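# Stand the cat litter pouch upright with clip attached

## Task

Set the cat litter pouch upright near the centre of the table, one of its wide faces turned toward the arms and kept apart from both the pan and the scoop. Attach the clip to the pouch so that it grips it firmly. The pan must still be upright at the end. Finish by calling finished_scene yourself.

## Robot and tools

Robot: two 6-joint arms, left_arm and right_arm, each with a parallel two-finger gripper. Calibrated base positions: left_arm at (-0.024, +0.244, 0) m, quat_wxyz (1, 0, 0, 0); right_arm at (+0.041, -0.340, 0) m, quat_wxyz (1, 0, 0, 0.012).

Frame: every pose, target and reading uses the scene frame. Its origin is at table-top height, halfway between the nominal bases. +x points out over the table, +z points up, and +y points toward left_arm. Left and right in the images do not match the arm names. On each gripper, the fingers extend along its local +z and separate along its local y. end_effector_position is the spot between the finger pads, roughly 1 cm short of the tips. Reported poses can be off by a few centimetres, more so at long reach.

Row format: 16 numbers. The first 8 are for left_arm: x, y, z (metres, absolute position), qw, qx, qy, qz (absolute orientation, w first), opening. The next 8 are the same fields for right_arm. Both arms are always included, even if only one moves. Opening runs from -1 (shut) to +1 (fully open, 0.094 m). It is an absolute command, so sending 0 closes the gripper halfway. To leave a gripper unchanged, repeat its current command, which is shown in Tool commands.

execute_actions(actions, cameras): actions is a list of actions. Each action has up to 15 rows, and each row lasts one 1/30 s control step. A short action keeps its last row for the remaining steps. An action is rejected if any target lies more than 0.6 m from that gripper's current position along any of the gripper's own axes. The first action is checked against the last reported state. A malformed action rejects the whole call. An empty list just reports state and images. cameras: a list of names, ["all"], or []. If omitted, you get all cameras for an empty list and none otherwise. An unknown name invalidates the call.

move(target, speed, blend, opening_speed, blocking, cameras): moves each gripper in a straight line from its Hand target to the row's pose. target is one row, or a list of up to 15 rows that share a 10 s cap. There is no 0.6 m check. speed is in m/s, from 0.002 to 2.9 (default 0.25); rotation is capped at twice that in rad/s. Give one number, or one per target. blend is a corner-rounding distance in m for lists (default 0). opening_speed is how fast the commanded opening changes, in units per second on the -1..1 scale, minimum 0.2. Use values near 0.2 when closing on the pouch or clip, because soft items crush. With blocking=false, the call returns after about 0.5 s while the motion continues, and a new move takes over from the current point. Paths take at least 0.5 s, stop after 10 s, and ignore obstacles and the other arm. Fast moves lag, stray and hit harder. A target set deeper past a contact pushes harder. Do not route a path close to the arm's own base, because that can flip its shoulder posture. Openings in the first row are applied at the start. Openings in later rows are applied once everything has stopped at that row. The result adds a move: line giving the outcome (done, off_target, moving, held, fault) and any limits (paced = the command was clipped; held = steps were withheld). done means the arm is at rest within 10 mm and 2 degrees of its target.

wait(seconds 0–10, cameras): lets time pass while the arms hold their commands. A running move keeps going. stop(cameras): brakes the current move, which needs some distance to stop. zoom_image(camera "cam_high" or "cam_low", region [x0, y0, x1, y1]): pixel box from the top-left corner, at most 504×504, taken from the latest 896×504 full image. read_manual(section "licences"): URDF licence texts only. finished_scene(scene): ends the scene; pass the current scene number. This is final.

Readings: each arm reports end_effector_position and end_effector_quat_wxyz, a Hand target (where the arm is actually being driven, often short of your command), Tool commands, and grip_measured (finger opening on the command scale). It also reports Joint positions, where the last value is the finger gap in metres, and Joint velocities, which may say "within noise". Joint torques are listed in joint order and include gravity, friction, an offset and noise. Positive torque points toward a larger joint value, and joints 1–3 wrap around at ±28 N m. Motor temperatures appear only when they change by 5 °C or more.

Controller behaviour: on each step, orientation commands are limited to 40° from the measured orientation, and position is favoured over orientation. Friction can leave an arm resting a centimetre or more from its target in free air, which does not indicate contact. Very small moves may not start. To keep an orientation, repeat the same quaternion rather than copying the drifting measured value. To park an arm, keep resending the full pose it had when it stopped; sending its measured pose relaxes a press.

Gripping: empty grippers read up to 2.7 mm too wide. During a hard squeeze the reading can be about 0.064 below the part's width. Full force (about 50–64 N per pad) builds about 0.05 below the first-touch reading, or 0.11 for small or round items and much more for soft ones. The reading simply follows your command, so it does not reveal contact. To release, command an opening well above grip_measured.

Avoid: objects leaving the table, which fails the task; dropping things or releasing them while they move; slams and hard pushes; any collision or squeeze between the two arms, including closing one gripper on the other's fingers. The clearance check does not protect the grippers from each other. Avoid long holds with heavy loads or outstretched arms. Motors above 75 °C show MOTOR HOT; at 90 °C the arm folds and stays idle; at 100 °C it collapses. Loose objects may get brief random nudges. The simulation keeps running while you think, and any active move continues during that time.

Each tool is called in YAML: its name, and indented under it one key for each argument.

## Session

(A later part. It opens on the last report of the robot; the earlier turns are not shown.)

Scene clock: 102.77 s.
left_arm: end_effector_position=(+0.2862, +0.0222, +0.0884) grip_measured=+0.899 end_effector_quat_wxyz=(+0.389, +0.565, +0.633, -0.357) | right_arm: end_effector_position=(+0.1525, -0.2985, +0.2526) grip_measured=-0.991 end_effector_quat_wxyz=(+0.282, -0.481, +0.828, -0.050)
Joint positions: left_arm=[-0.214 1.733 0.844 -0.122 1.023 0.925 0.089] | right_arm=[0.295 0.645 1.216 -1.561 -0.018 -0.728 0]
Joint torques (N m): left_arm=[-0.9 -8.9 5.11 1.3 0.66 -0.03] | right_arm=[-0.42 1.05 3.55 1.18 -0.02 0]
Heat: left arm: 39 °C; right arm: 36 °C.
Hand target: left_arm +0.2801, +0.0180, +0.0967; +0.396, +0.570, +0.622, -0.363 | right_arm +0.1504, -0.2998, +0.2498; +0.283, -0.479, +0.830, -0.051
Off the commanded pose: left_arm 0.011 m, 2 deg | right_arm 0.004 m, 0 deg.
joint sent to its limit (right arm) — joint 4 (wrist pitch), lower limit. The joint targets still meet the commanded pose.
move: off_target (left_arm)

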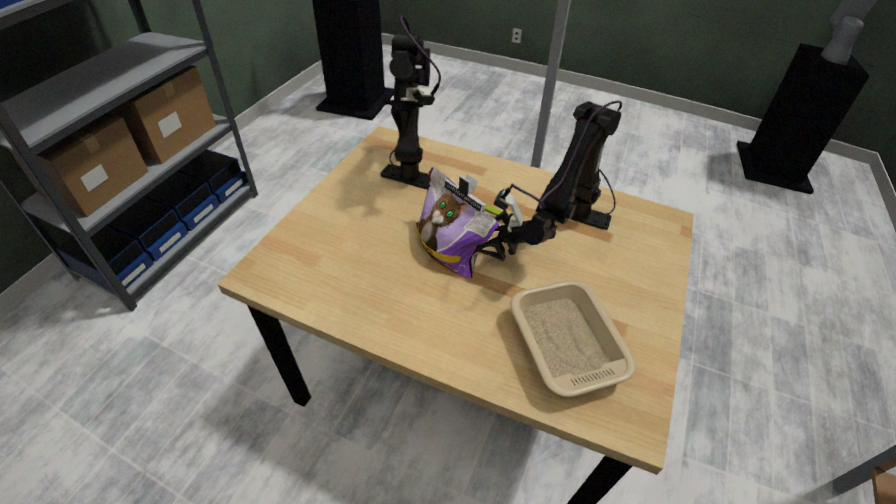

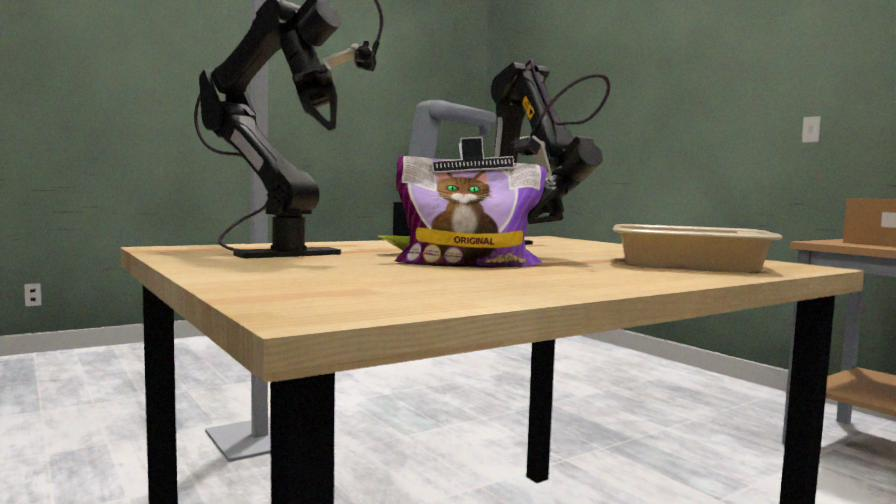

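move:
  target:
    - [0.290,0.10,0.12,0.3962,0.5698,0.6218,-0.3630,0.9,0.15,-0.26,0.22,0.0449,0.9513,-0.1677,0.2549,-1]
    - [0.26,0.33,0.2,0.4617,0,0.887,0,0,0.165,-0.18,0.12,0.0449,0.9513,-0.1677,0.2549,-1]
  cameras: ["all"]
  speed: 0.25

zoom_image:
  camera: "cam_high"
  region: [370, 130, 540, 300]

zoom_image:
  camera: "cam_low"
  region: [330, 110, 610, 290]

Scene clock: 111.93 s.
left_arm: end_effector_position=(+0.2602, +0.3283, +0.1876) grip_measured=+0.001 end_effector_quat_wxyz=(+0.453, +0.001, +0.892, -0.006) | right_arm: end_effector_position=(+0.1659, -0.1787, +0.1244) grip_measured=-0.991 end_effector_quat_wxyz=(+0.040, +0.952, -0.171, +0.252)
Joint positions: left_arm=[0.546 0.918 0.719 -0.513 0.445 0.343 0.047] | right_arm=[1.324 1.294 0.962 -1.302 0.512 -1.422 0]
Joint torques (N m): left_arm=[0.34 -1.99 9.76 1.57 0.16 -0.06] | right_arm=[0.66 -2.65 4.4 0.11 0.34 0.07]
Heat: left arm: 39 °C; right arm: 35 °C.
Hand target: left_arm +0.2600, +0.3299, +0.1998; +0.462, +0.000, +0.887, +0.000 | right_arm +0.1650, -0.1801, +0.1201; +0.045, +0.951, -0.168, +0.255
Off the commanded pose: left_arm 0.013 m, 1 deg | right_arm 0.005 m, 1 deg.
move: off_target (left_arm); target 2's new opening was sent with left_arm's hand 0.012 m and 1 deg from that target

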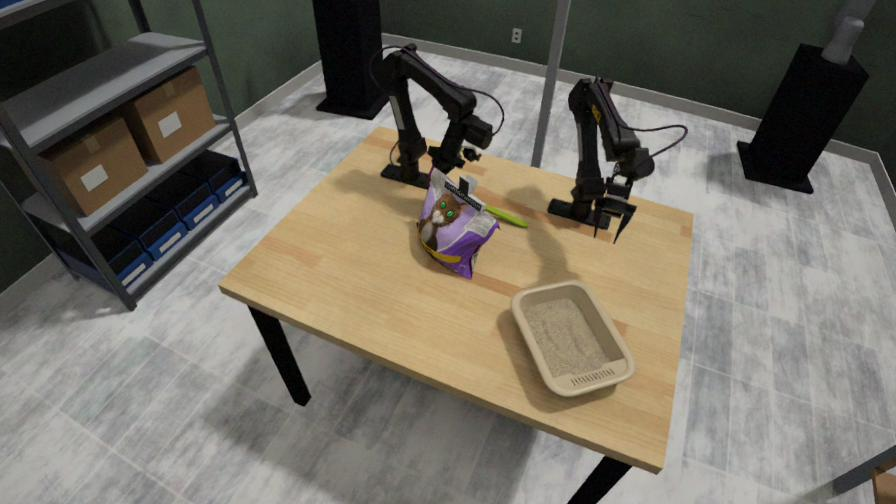

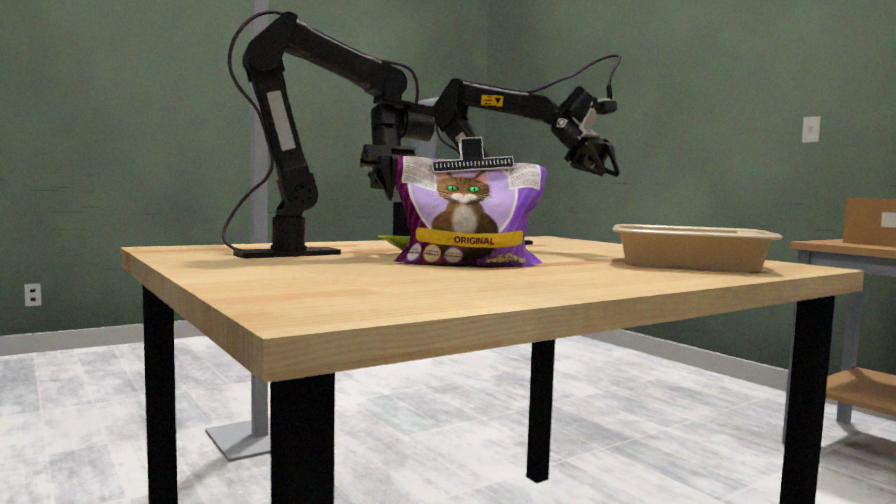

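Scaled by 2.965.

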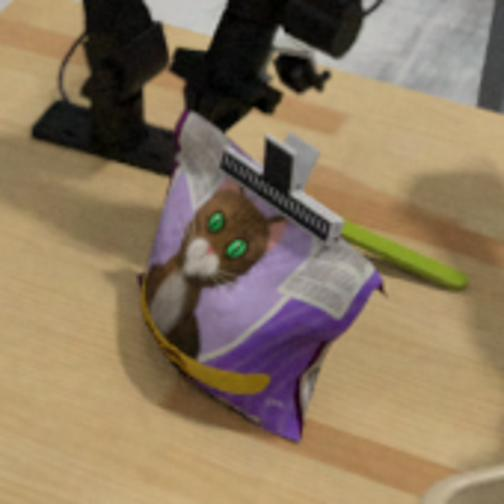

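Scaled by 1.800.

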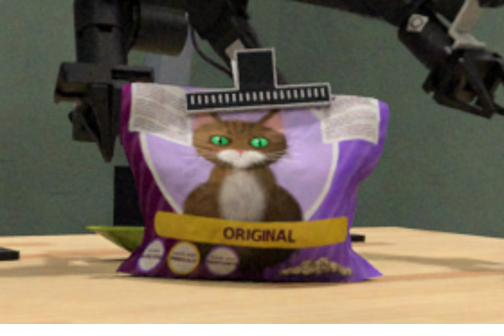

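move:
  target:
    - [0.26,0.33,0.2,0.4617,0,0.887,0,0,0.185,-0.168,0.068,0.0449,0.9513,-0.1677,0.2549,-1]
    - [0.26,0.33,0.2,0.4617,0,0.887,0,0,0.255,-0.178,0.068,0.0449,0.9513,-0.1677,0.2549,-1]
  cameras: ["all"]
  speed: 0.08

zoom_image:
  camera: "cam_high"
  region: [370, 130, 540, 300]

zoom_image:
  camera: "cam_low"
  region: [330, 110, 610, 290]

Scene clock: 114.50 s.
left_arm: end_effector_position=(+0.2601, +0.3283, +0.1875) grip_measured=+0.001 end_effector_quat_wxyz=(+0.453, +0.001, +0.892, -0.006) | right_arm: end_effector_position=(+0.2475, -0.1862, +0.0664) grip_measured=-0.991 end_effector_quat_wxyz=(+0.060, +0.953, -0.164, +0.249)
Joint positions: left_arm=[0.546 0.918 0.719 -0.514 0.444 0.343 0.047] | right_arm=[0.955 1.431 0.83 -0.865 0.509 -1.85 0]
Joint torques (N m): left_arm=[0.35 -1.96 9.65 1.57 0.14 -0.04] | right_arm=[-0.8 -3.47 6.86 0.66 0.27 -0.15]
Heat: left arm: 39 °C; right arm: 35 °C.
Hand target: left_arm +0.2600, +0.3299, +0.1998; +0.462, +0.000, +0.887, +0.000 | right_arm +0.2547, -0.1783, +0.0684; +0.045, +0.951, -0.168, +0.255
Off the commanded pose: left_arm 0.013 m, 1 deg | right_arm 0.011 m, 2 deg.
move: off_target (left_arm, right_arm)

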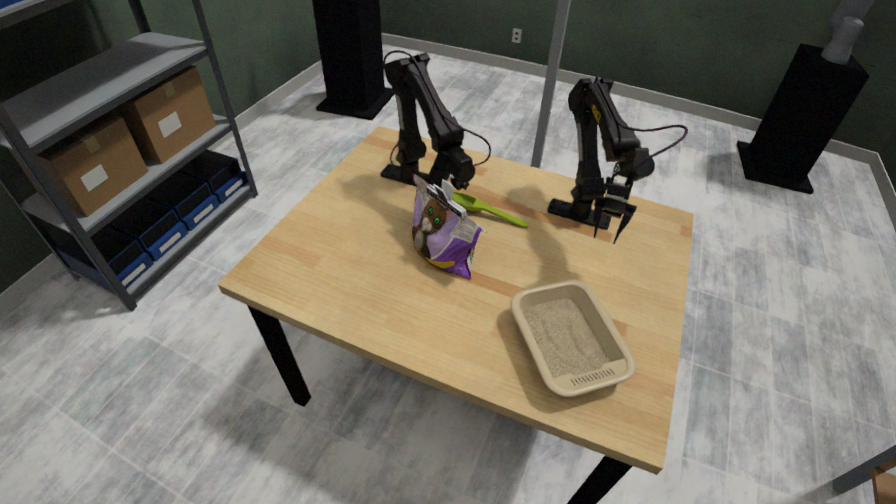

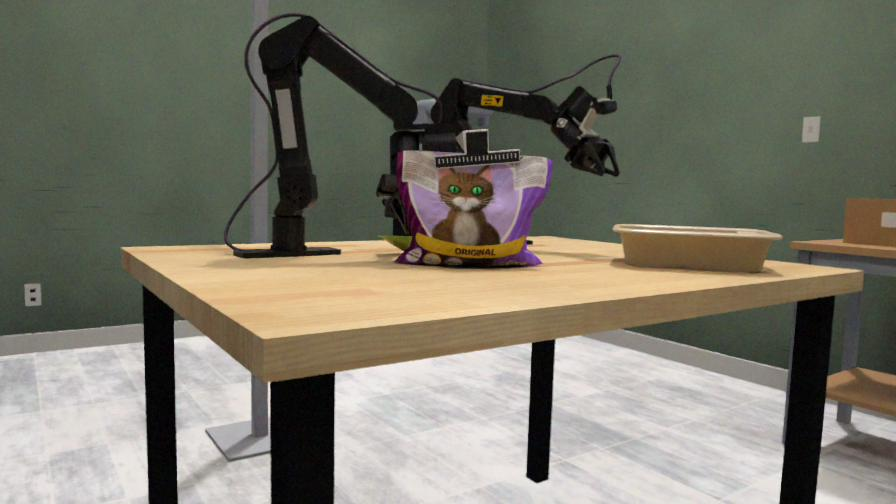

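Scaled by 2.965.

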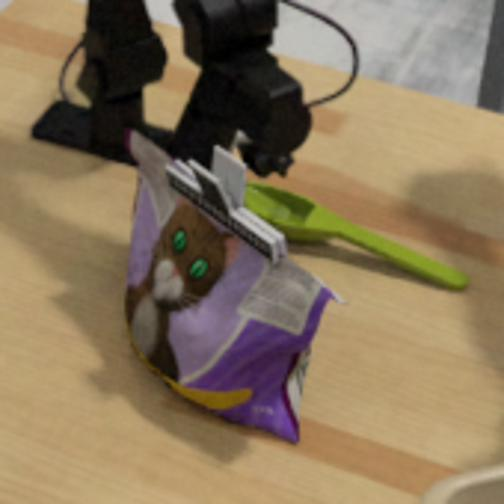

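Scaled by 1.800.

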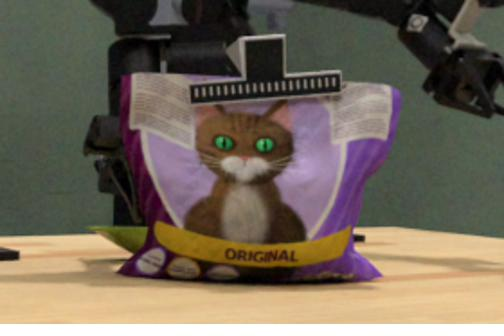

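move:
  target:
    - [0.26,0.33,0.2,0.4617,0,0.887,0,0,0.195,-0.172,0.072,0.0449,0.9513,-0.1677,0.2549,-1]
    - [0.26,0.33,0.2,0.4617,0,0.887,0,0,0.16,-0.20,0.14,0.0449,0.9513,-0.1677,0.2549,-1]
  cameras: ["all"]
  speed: 0.08

zoom_image:
  camera: "cam_high"
  region: [370, 130, 540, 300]

zoom_image:
  camera: "cam_low"
  region: [370, 120, 570, 290]

Scene clock: 118.33 s.
left_arm: end_effector_position=(+0.2601, +0.3283, +0.1875) grip_measured=+0.001 end_effector_quat_wxyz=(+0.453, +0.001, +0.892, -0.006) | right_arm: end_effector_position=(+0.1609, -0.2032, +0.1317) grip_measured=-0.991 end_effector_quat_wxyz=(+0.057, +0.951, -0.166, +0.254)
Joint positions: left_arm=[0.546 0.918 0.719 -0.514 0.444 0.343 0.047] | right_arm=[1.326 1.224 0.939 -1.386 0.518 -1.419 0]
Joint torques (N m): left_arm=[0.4 -1.88 9.78 1.58 0.17 -0.04] | right_arm=[0.64 -3.63 7.82 -0.2 0.28 0.01]
Heat: left arm: 39 °C; right arm: 35 °C.
Hand target: left_arm +0.2600, +0.3299, +0.1999; +0.462, +0.000, +0.887, +0.000 | right_arm +0.1602, -0.2002, +0.1398; +0.045, +0.951, -0.168, +0.255
Off the commanded pose: left_arm 0.013 m, 1 deg | right_arm 0.009 m, 1 deg.
move: off_target (left_arm)

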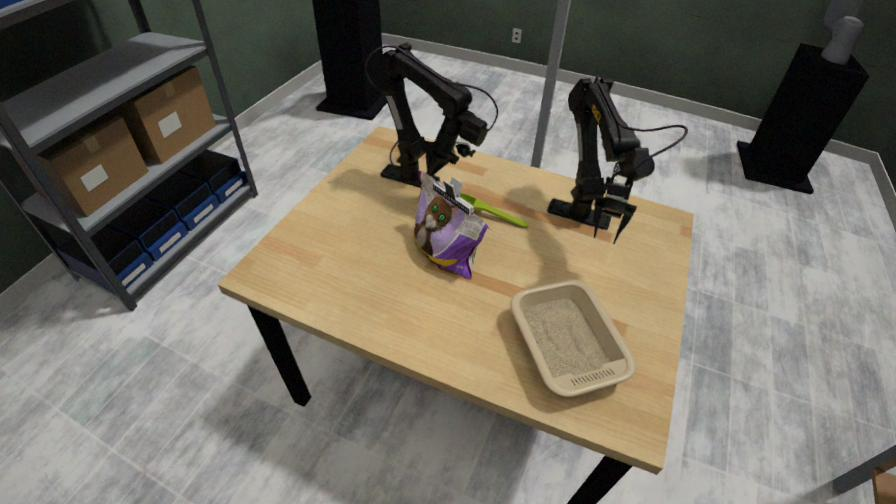

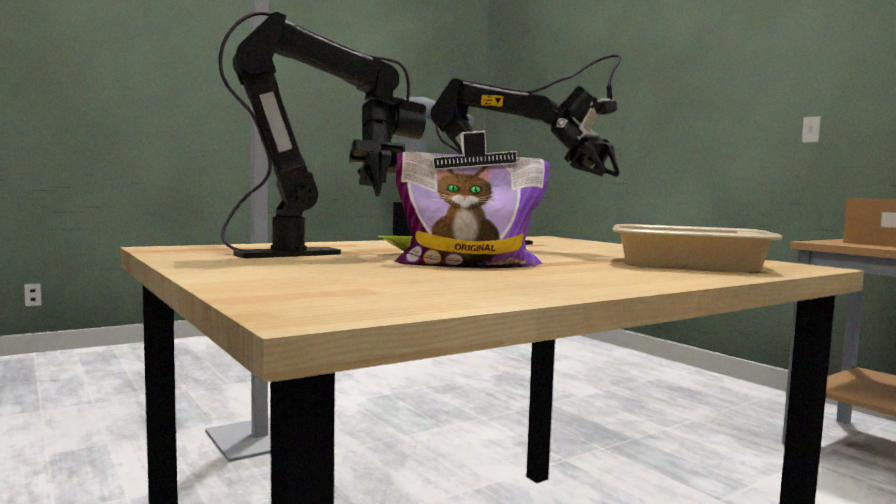

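Scaled by 2.965.

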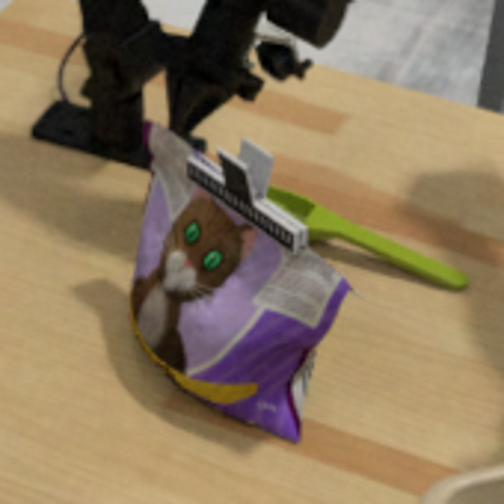

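Scaled by 2.520.

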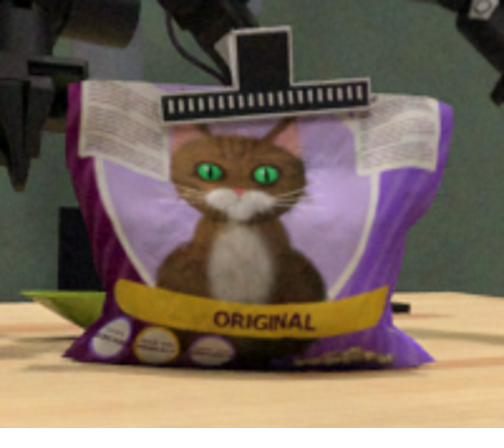

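move:
  target:
    - [0.26,0.33,0.2,0.4617,0,0.887,0,0,0.22,-0.28,0.16,0.3967,-0.5272,0.6871,0.3044,0.1]
    - [0.26,0.33,0.2,0.4617,0,0.887,0,0,0.242,-0.268,0.07,0.3967,-0.5272,0.6871,0.3044,0.1]
  cameras: ["all"]
  speed: 0.2

zoom_image:
  camera: "cam_high"
  region: [350, 150, 500, 300]

zoom_image:
  camera: "cam_low"
  region: [320, 120, 570, 290]

Scene clock: 125.33 s.
left_arm: end_effector_position=(+0.2600, +0.3283, +0.1874) grip_measured=+0.001 end_effector_quat_wxyz=(+0.452, +0.001, +0.892, -0.006) | right_arm: end_effector_position=(+0.2435, -0.2732, +0.0694) grip_measured=+0.098 end_effector_quat_wxyz=(+0.390, -0.534, +0.690, +0.295)
Joint positions: left_arm=[0.546 0.918 0.719 -0.514 0.444 0.343 0.047] | right_arm=[-0.488 1.505 0.614 -0.991 -0.99 -1.95 0.052]
Joint torques (N m): left_arm=[0.35 -2.07 9.7 1.59 0.15 -0.04] | right_arm=[0.7 -3.36 2.95 -0.32 -0.79 0.05]
Heat: left arm: 39 °C; right arm: 35 °C.
Hand target: left_arm +0.2600, +0.3299, +0.1998; +0.462, +0.000, +0.887, +0.000 | right_arm +0.2419, -0.2682, +0.0701; +0.396, -0.527, +0.687, +0.305
Off the commanded pose: left_arm 0.013 m, 1 deg | right_arm 0.005 m, 2 deg.
move: off_target (left_arm)

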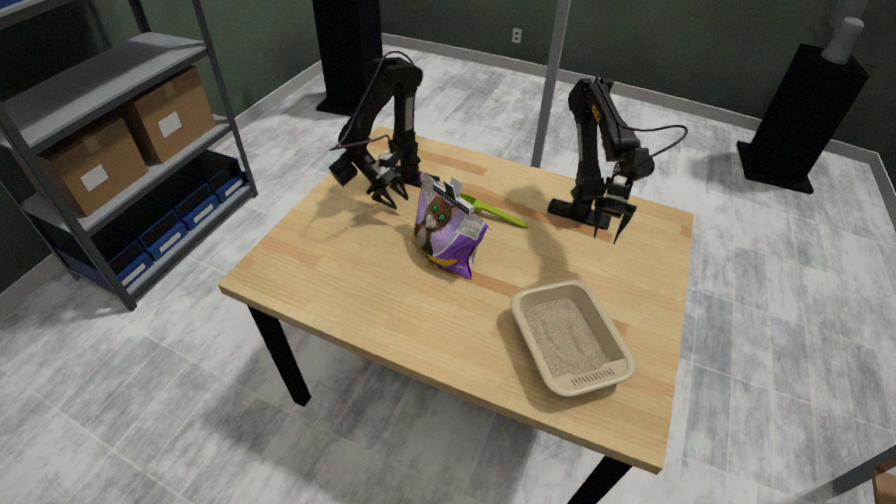

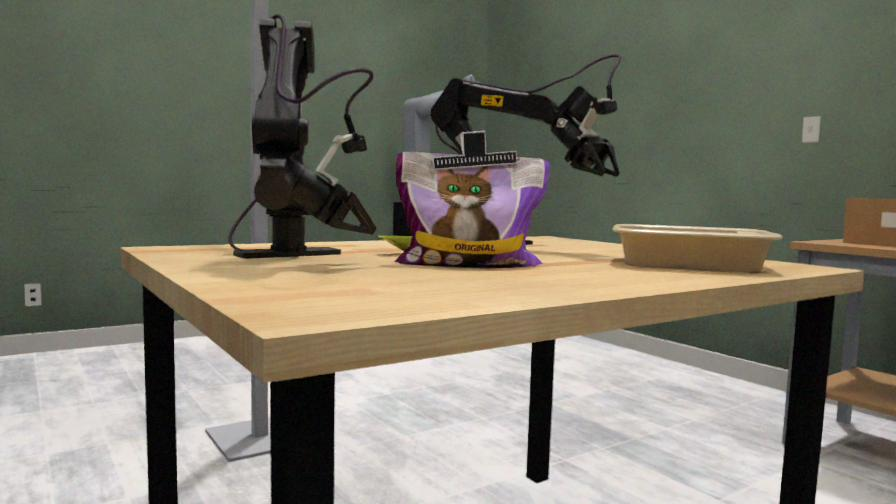

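Scaled by 3.360.

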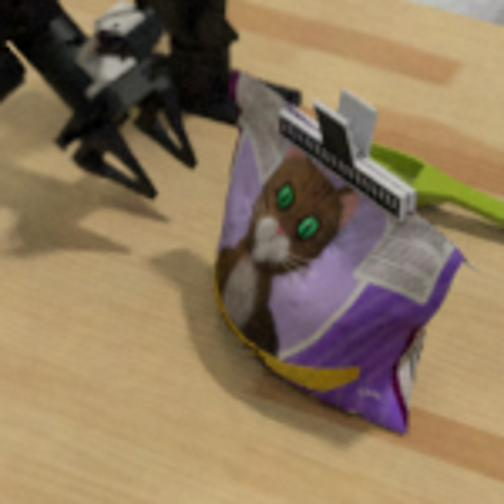

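Scaled by 2.016.

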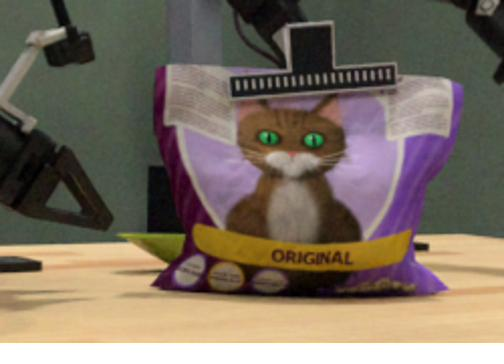

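move:
  target:
    - [0.26,0.33,0.2,0.4617,0,0.887,0,0,0.248,-0.245,0.035,0.3967,-0.5272,0.6871,0.3044,0.1]
    - [0.26,0.33,0.2,0.4617,0,0.887,0,0,0.260,-0.196,0.020,0.3967,-0.5272,0.6871,0.3044,0.1]
  cameras: ["all"]
  speed: 0.06

zoom_image:
  camera: "cam_high"
  region: [350, 150, 500, 300]

zoom_image:
  camera: "cam_low"
  region: [340, 150, 500, 290]

Scene clock: 128.47 s.
left_arm: end_effector_position=(+0.2600, +0.3283, +0.1874) grip_measured=+0.001 end_effector_quat_wxyz=(+0.452, +0.001, +0.892, -0.006) | right_arm: end_effector_position=(+0.2643, -0.1990, +0.0181) grip_measured=+0.098 end_effector_quat_wxyz=(+0.395, -0.525, +0.691, +0.301)
Joint positions: left_arm=[0.546 0.918 0.719 -0.514 0.444 0.343 0.047] | right_arm=[-0.069 1.554 0.343 0.001 -0.997 -1.147 0.052]
Joint torques (N m): left_arm=[0.35 -1.99 9.66 1.57 0.12 -0.09] | right_arm=[0.7 -5.03 2.82 0.73 -0.7 0.07]
Heat: left arm: 39 °C; right arm: 35 °C.
Hand target: left_arm +0.2600, +0.3299, +0.1998; +0.462, +0.000, +0.887, +0.000 | right_arm +0.2600, -0.1960, +0.0199; +0.397, -0.527, +0.687, +0.305
Off the commanded pose: left_arm 0.013 m, 1 deg | right_arm 0.006 m, 1 deg.
move: off_target (left_arm)

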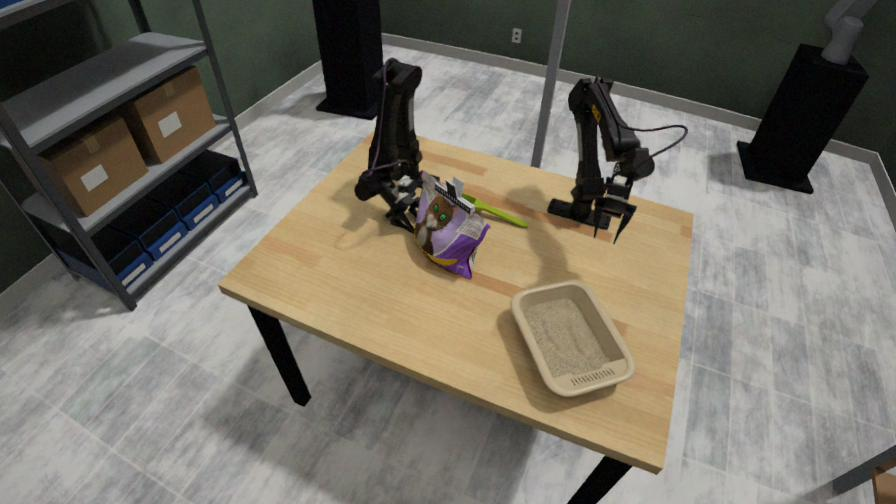

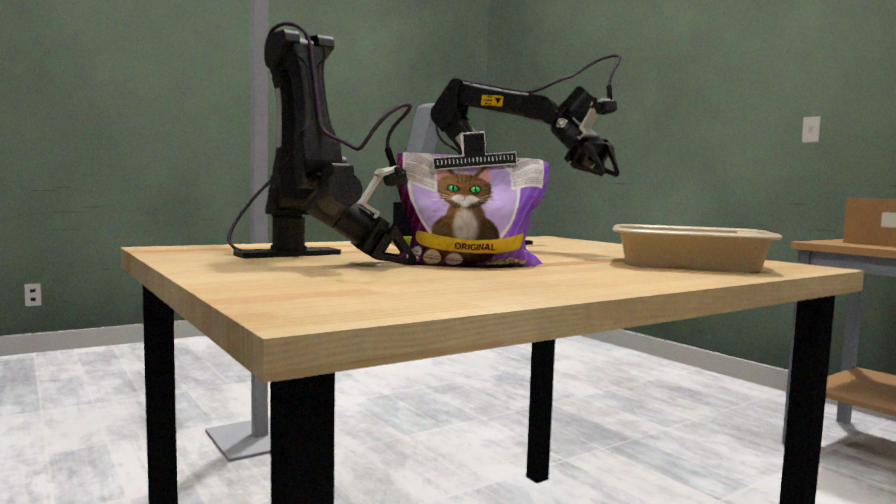

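Scaled by 3.360.

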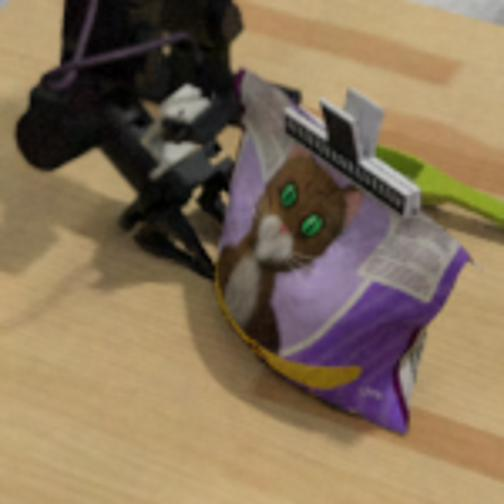

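Scaled by 3.150.

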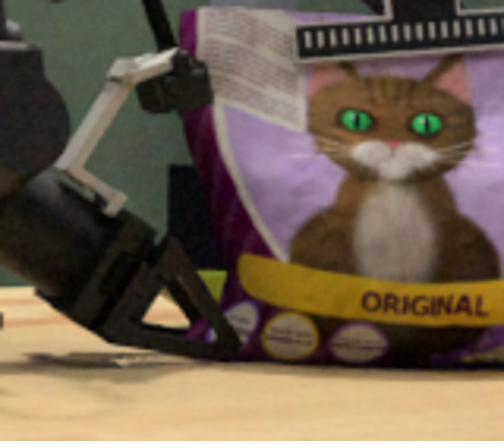

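move:
  target: [0.26,0.33,0.2,0.4617,0,0.887,0,0,0.260,-0.196,0.020,0.3967,-0.5272,0.6871,0.3044,-0.95]
  cameras: ["all"]
  opening_speed: 0.5

zoom_image:
  camera: "cam_high"
  region: [350, 150, 500, 300]

zoom_image:
  camera: "cam_low"
  region: [340, 150, 500, 290]

Scene clock: 130.87 s.
left_arm: end_effector_position=(+0.2600, +0.3283, +0.1873) grip_measured=+0.001 end_effector_quat_wxyz=(+0.452, +0.001, +0.892, -0.006) | right_arm: end_effector_position=(+0.2641, -0.1989, +0.0184) grip_measured=-0.619 end_effector_quat_wxyz=(+0.395, -0.523, +0.692, +0.301)
Joint positions: left_arm=[0.546 0.918 0.719 -0.515 0.444 0.343 0.047] | right_arm=[-0.069 1.551 0.34 0.005 -0.997 -1.14 0.018]
Joint torques (N m): left_arm=[0.43 -2.06 9.37 1.58 0.13 -0.05] | right_arm=[0.91 -4.71 3.03 0.71 -0.61 -0.04]
Heat: left arm: 39 °C; right arm: 35 °C.
Hand target: left_arm +0.2600, +0.3299, +0.1998; +0.462, +0.000, +0.887, +0.000 | right_arm +0.2600, -0.1960, +0.0199; +0.397, -0.527, +0.687, +0.304
Off the commanded pose: left_arm 0.013 m, 1 deg | right_arm 0.005 m, 1 deg.
move: off_target (left_arm)

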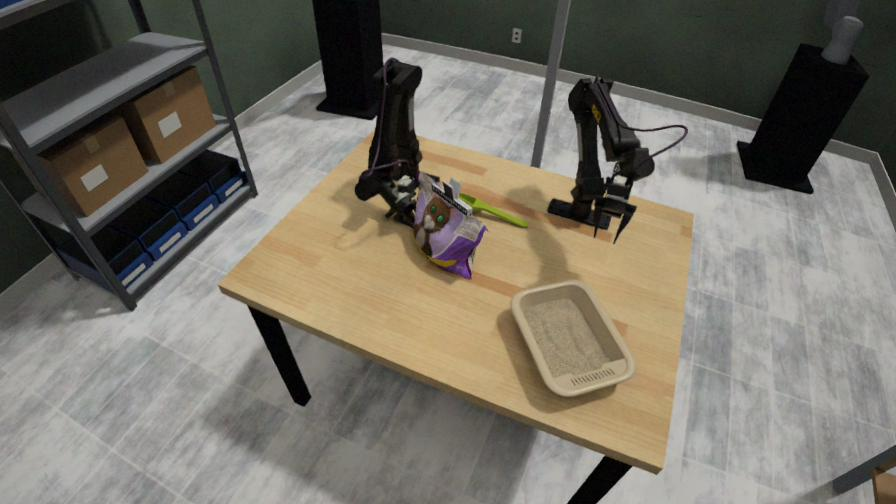

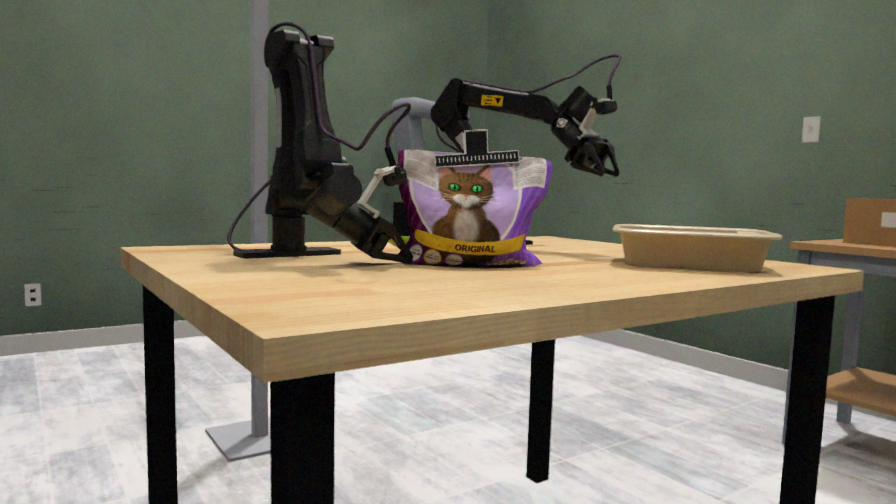

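Scaled by 3.360.

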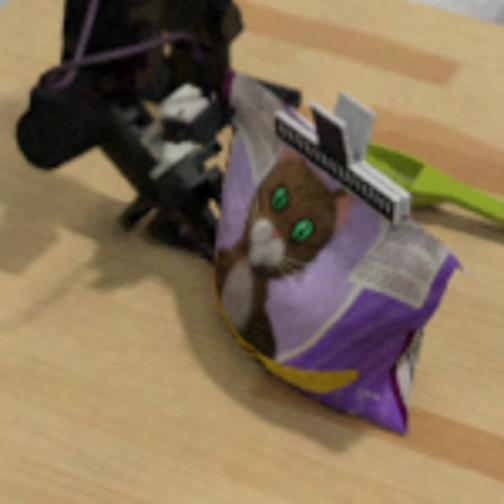

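Scaled by 3.150.

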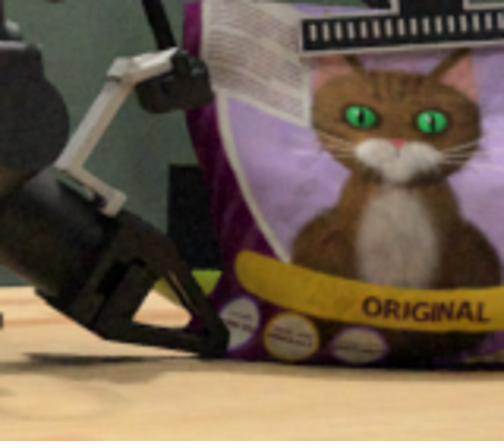

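move:
  target:
    - [0.26,0.33,0.2,0.4617,0,0.887,0,0,0.298,-0.207,0.020,0.3597,-0.6014,0.6231,0.3473,-0.95]
    - [0.26,0.33,0.2,0.4617,0,0.887,0,0,0.340,-0.214,0.020,0.3147,-0.6730,0.5450,0.3886,-0.95]
  cameras: ["all"]
  speed: 0.06
  blend: 0.01

zoom_image:
  camera: "cam_high"
  region: [350, 150, 500, 300]

zoom_image:
  camera: "cam_low"
  region: [340, 120, 580, 290]

Scene clock: 135.53 s.
left_arm: end_effector_position=(+0.2600, +0.3283, +0.1873) grip_measured=+0.001 end_effector_quat_wxyz=(+0.452, +0.001, +0.892, -0.006) | right_arm: end_effector_position=(+0.3343, -0.2157, +0.0174) grip_measured=-0.632 end_effector_quat_wxyz=(-0.305, +0.673, -0.554, -0.384)
Joint positions: left_arm=[0.546 0.918 0.719 -0.515 0.444 0.343 0.047] | right_arm=[-0.104 2.156 1.201 -1.056 -0.96 -2.075 0.017]
Joint torques (N m): left_arm=[0.31 -1.96 9.95 1.59 0.18 -0.07] | right_arm=[-0.13 -8.01 6.13 -0.73 -0.73 -0.21]
Heat: left arm: 39 °C; right arm: 35 °C.
Hand target: left_arm +0.2600, +0.3299, +0.1998; +0.462, +0.000, +0.887, +0.000 | right_arm +0.3400, -0.2139, +0.0200; -0.314, +0.672, -0.548, -0.386
Off the commanded pose: left_arm 0.013 m, 1 deg | right_arm 0.006 m, 2 deg.
joint sent to its limit (right arm) — joint 6 (wrist roll), lower limit. The joint targets still meet the commanded pose.
move: off_target (left_arm)

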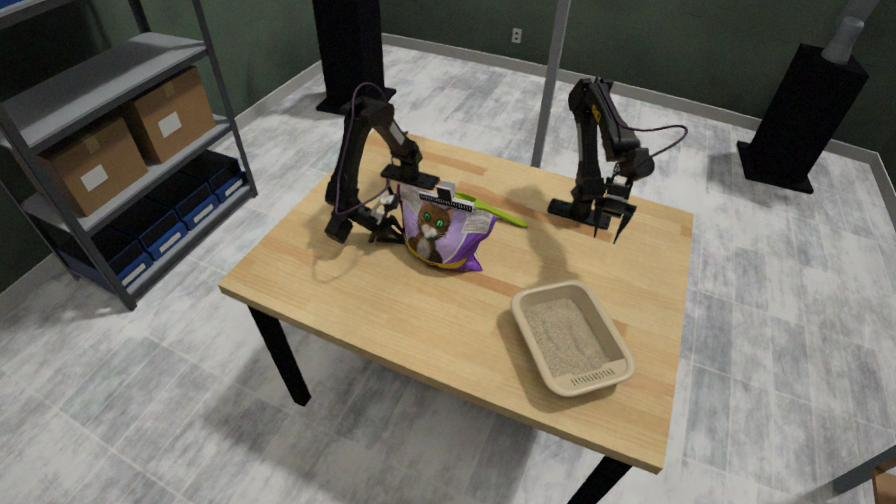

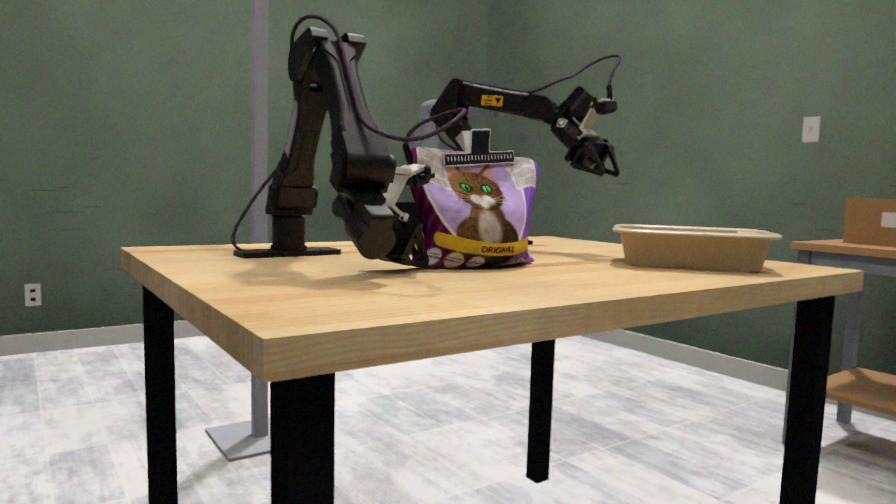

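Scaled by 3.360.

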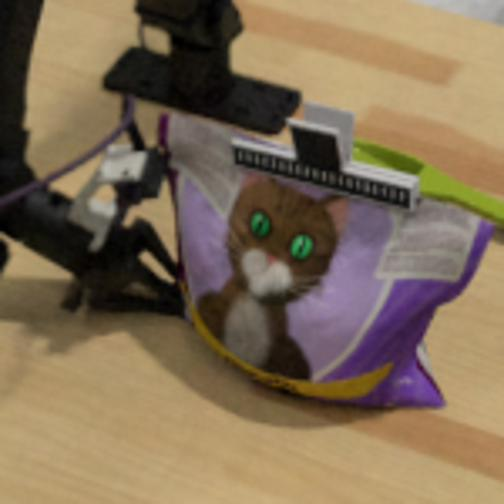

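Scaled by 2.100.

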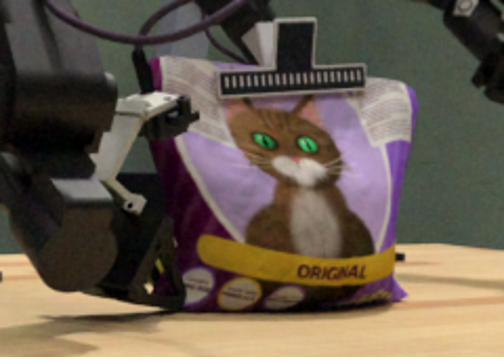

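move:
  target: [0.26,0.33,0.2,0.4617,0,0.887,0,0,0.332,-0.155,0.022,0.3280,-0.6536,0.5682,0.3774,-0.95]
  cameras: ["all"]
  speed: 0.05

zoom_image:
  camera: "cam_high"
  region: [370, 150, 520, 300]

zoom_image:
  camera: "cam_low"
  region: [360, 120, 600, 290]

Scene clock: 142.43 s.
left_arm: end_effector_position=(+0.2600, +0.3283, +0.1873) grip_measured=+0.001 end_effector_quat_wxyz=(+0.452, +0.001, +0.892, -0.006) | right_arm: end_effector_position=(+0.3312, -0.1683, +0.0172) grip_measured=-0.632 end_effector_quat_wxyz=(-0.306, +0.646, -0.588, -0.378)
Joint positions: left_arm=[0.546 0.918 0.719 -0.515 0.444 0.343 0.047] | right_arm=[0.042 2.043 1.047 -0.711 -1.01 -1.674 0.017]
Joint torques (N m): left_arm=[0.34 -2.06 9.68 1.58 0.14 -0.07] | right_arm=[2.82 -9.02 3 0.44 -0.99 0.12]
Heat: left arm: 39 °C; right arm: 37 °C.
Hand target: left_arm +0.2600, +0.3299, +0.1998; +0.462, +0.000, +0.887, +0.000 | right_arm +0.3313, -0.1555, +0.0224; -0.327, +0.654, -0.567, -0.379
Off the commanded pose: left_arm 0.013 m, 1 deg | right_arm 0.014 m, 4 deg.
move: off_target (left_arm, right_arm)

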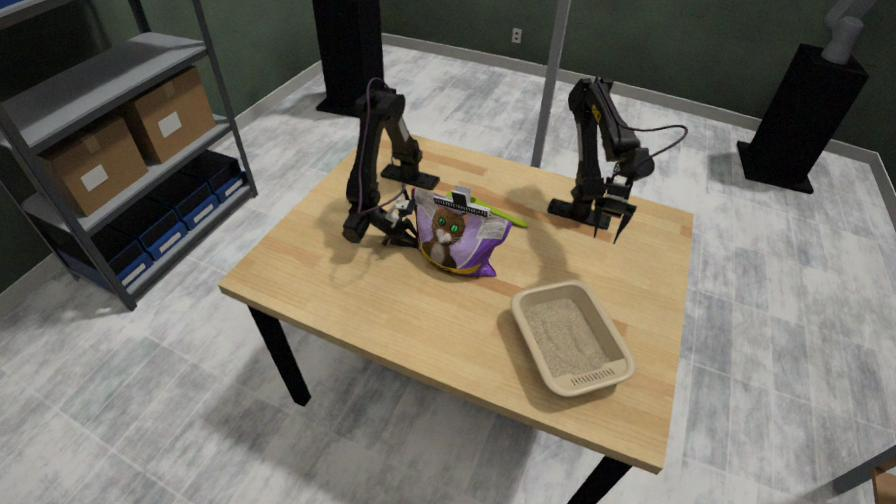

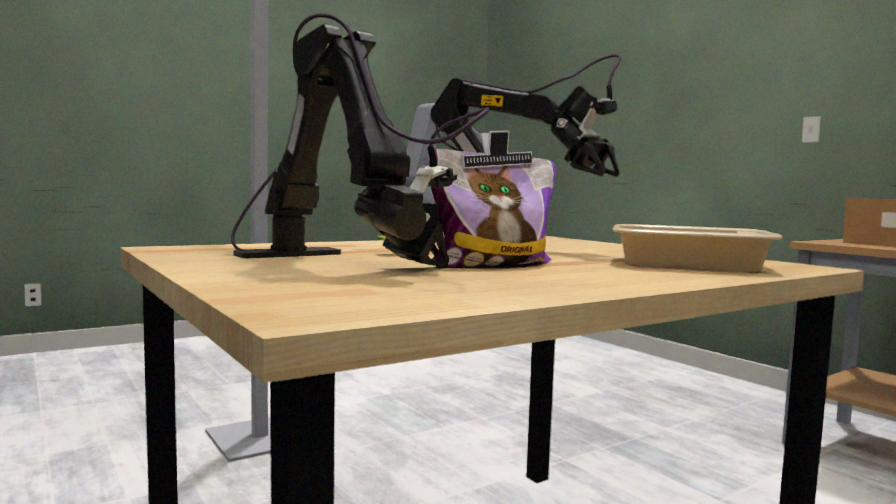

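Scaled by 3.360.

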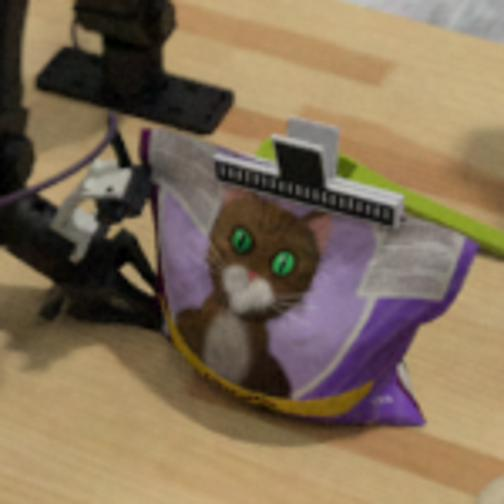

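Scaled by 2.100.

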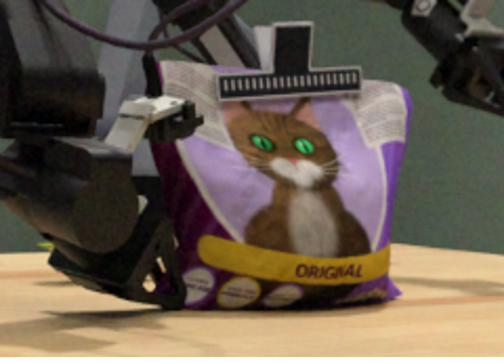

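move:
  target:
    - [0.26,0.33,0.2,0.4617,0,0.887,0,0,0.331,-0.166,0.020,0.3280,-0.6536,0.5682,0.3774,-0.1]
    - [0.26,0.33,0.2,0.4617,0,0.887,0,0,0.336,-0.25,0.080,0.3280,-0.6536,0.5682,0.3774,-0.1]
    - [0.26,0.33,0.2,0.4617,0,0.887,0,0,0.22,-0.33,0.18,0.3967,-0.5272,0.6871,0.3044,-0.1]
  cameras: ["all"]
  speed: [0.06,0.08,0.25]
  opening_speed: 0.5

zoom_image:
  camera: "cam_high"
  region: [370, 150, 540, 300]

zoom_image:
  camera: "cam_low"
  region: [360, 120, 600, 290]

Scene clock: 147.60 s.
left_arm: end_effector_position=(+0.2600, +0.3283, +0.1873) grip_measured=+0.001 end_effector_quat_wxyz=(+0.452, +0.001, +0.892, -0.006) | right_arm: end_effector_position=(+0.2237, -0.3326, +0.1777) grip_measured=-0.102 end_effector_quat_wxyz=(+0.374, -0.516, +0.756, +0.152)
Joint positions: left_arm=[0.546 0.918 0.719 -0.515 0.444 0.343 0.047] | right_arm=[-0.781 1.147 0.937 -1.545 -0.815 -2.035 0.042]
Joint torques (N m): left_arm=[0.23 -2.03 9.84 1.58 0.15 -0.02] | right_arm=[-0.47 -2.44 5.14 -0.32 -0.55 0.03]
Heat: left arm: 39 °C; right arm: 37 °C.
Hand target: left_arm +0.2600, +0.3299, +0.1998; +0.462, +0.000, +0.887, +0.000 | right_arm +0.2213, -0.3293, +0.1790; +0.376, -0.509, +0.758, +0.159
Off the commanded pose: left_arm 0.013 m, 1 deg | right_arm 0.005 m, 19 deg.
joint sent to its limit (right arm) — joint 4 (wrist pitch), lower limit. The joint targets are off in orientation, not in position.
move: off_target (left_arm, right_arm)

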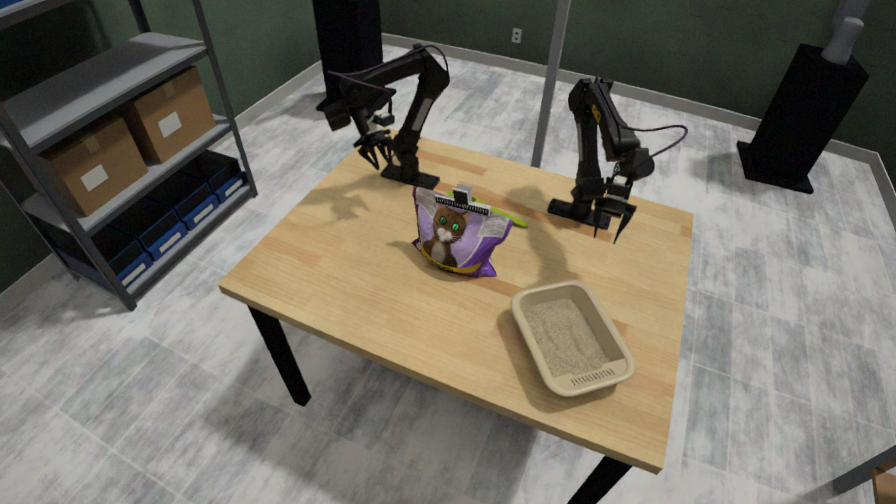

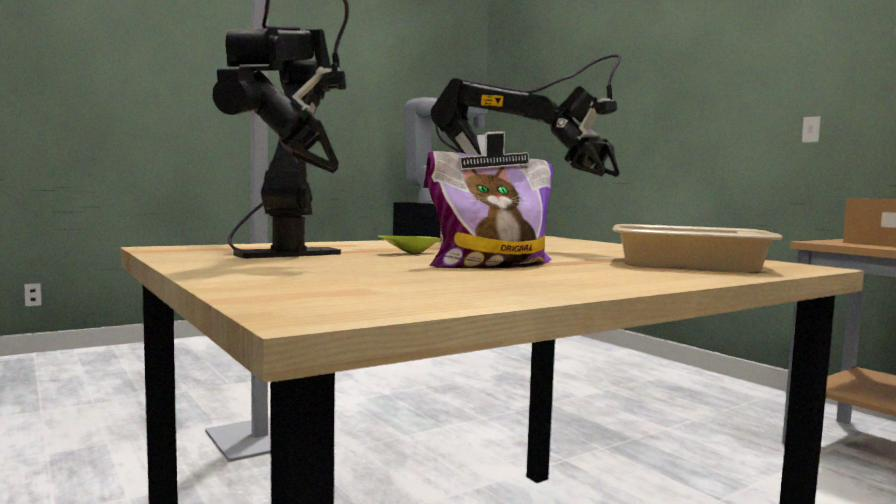

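Scaled by 2.965.

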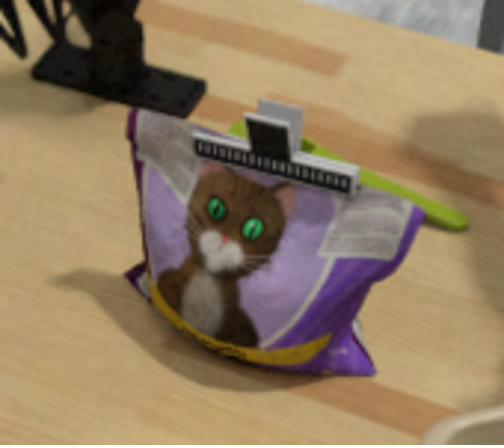

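Scaled by 2.100.

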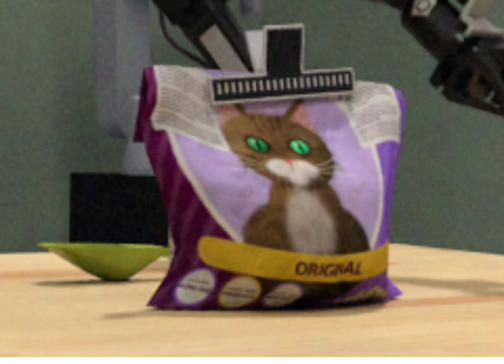

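wait:
  seconds: 1
  cameras: ["cam_high", "cam_low"]

finished_scene:
  scene: 2

Scene clock: 148.77 s.
left_arm: end_effector_position=(+0.2600, +0.3283, +0.1873) grip_measured=+0.001 end_effector_quat_wxyz=(+0.452, +0.001, +0.892, -0.006) | right_arm: end_effector_position=(+0.2236, -0.3326, +0.1776) grip_measured=-0.102 end_effector_quat_wxyz=(+0.373, -0.516, +0.756, +0.152)
Joint positions: left_arm=[0.546 0.918 0.719 -0.515 0.444 0.343 0.047] | right_arm=[-0.781 1.147 0.937 -1.545 -0.814 -2.035 0.042]
Joint torques (N m): left_arm=[0.21 -1.99 9.87 1.6 0.12 -0.07] | right_arm=[-0.2 -2.62 5.23 -0.29 -0.62 0.09]
Heat: left arm: 39 °C; right arm: 37 °C.
Hand target: left_arm +0.2600, +0.3299, +0.1998; +0.462, +0.000, +0.887, +0.000 | right_arm +0.2213, -0.3293, +0.1790; +0.376, -0.509, +0.758, +0.159
Tool commands: left_gripper/opening=+0.0 right_gripper/opening=-0.1
Off the commanded pose: left_arm 0.013 m, 1 deg | right_arm 0.005 m, 19 deg.
wait: 1.00 s; at rest from the start

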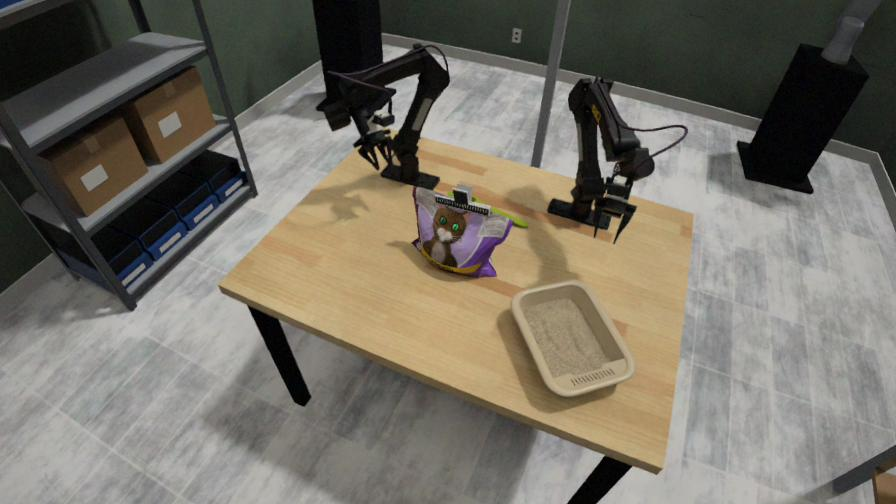

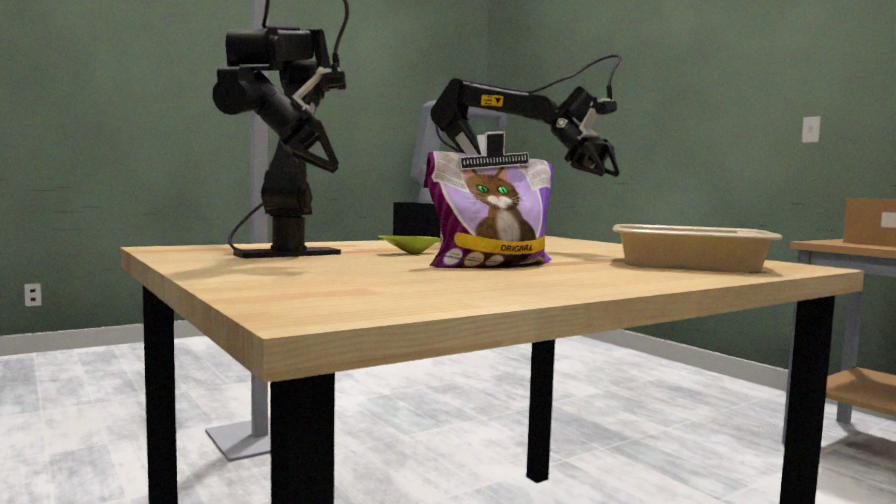

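The scene is finished: the task was done.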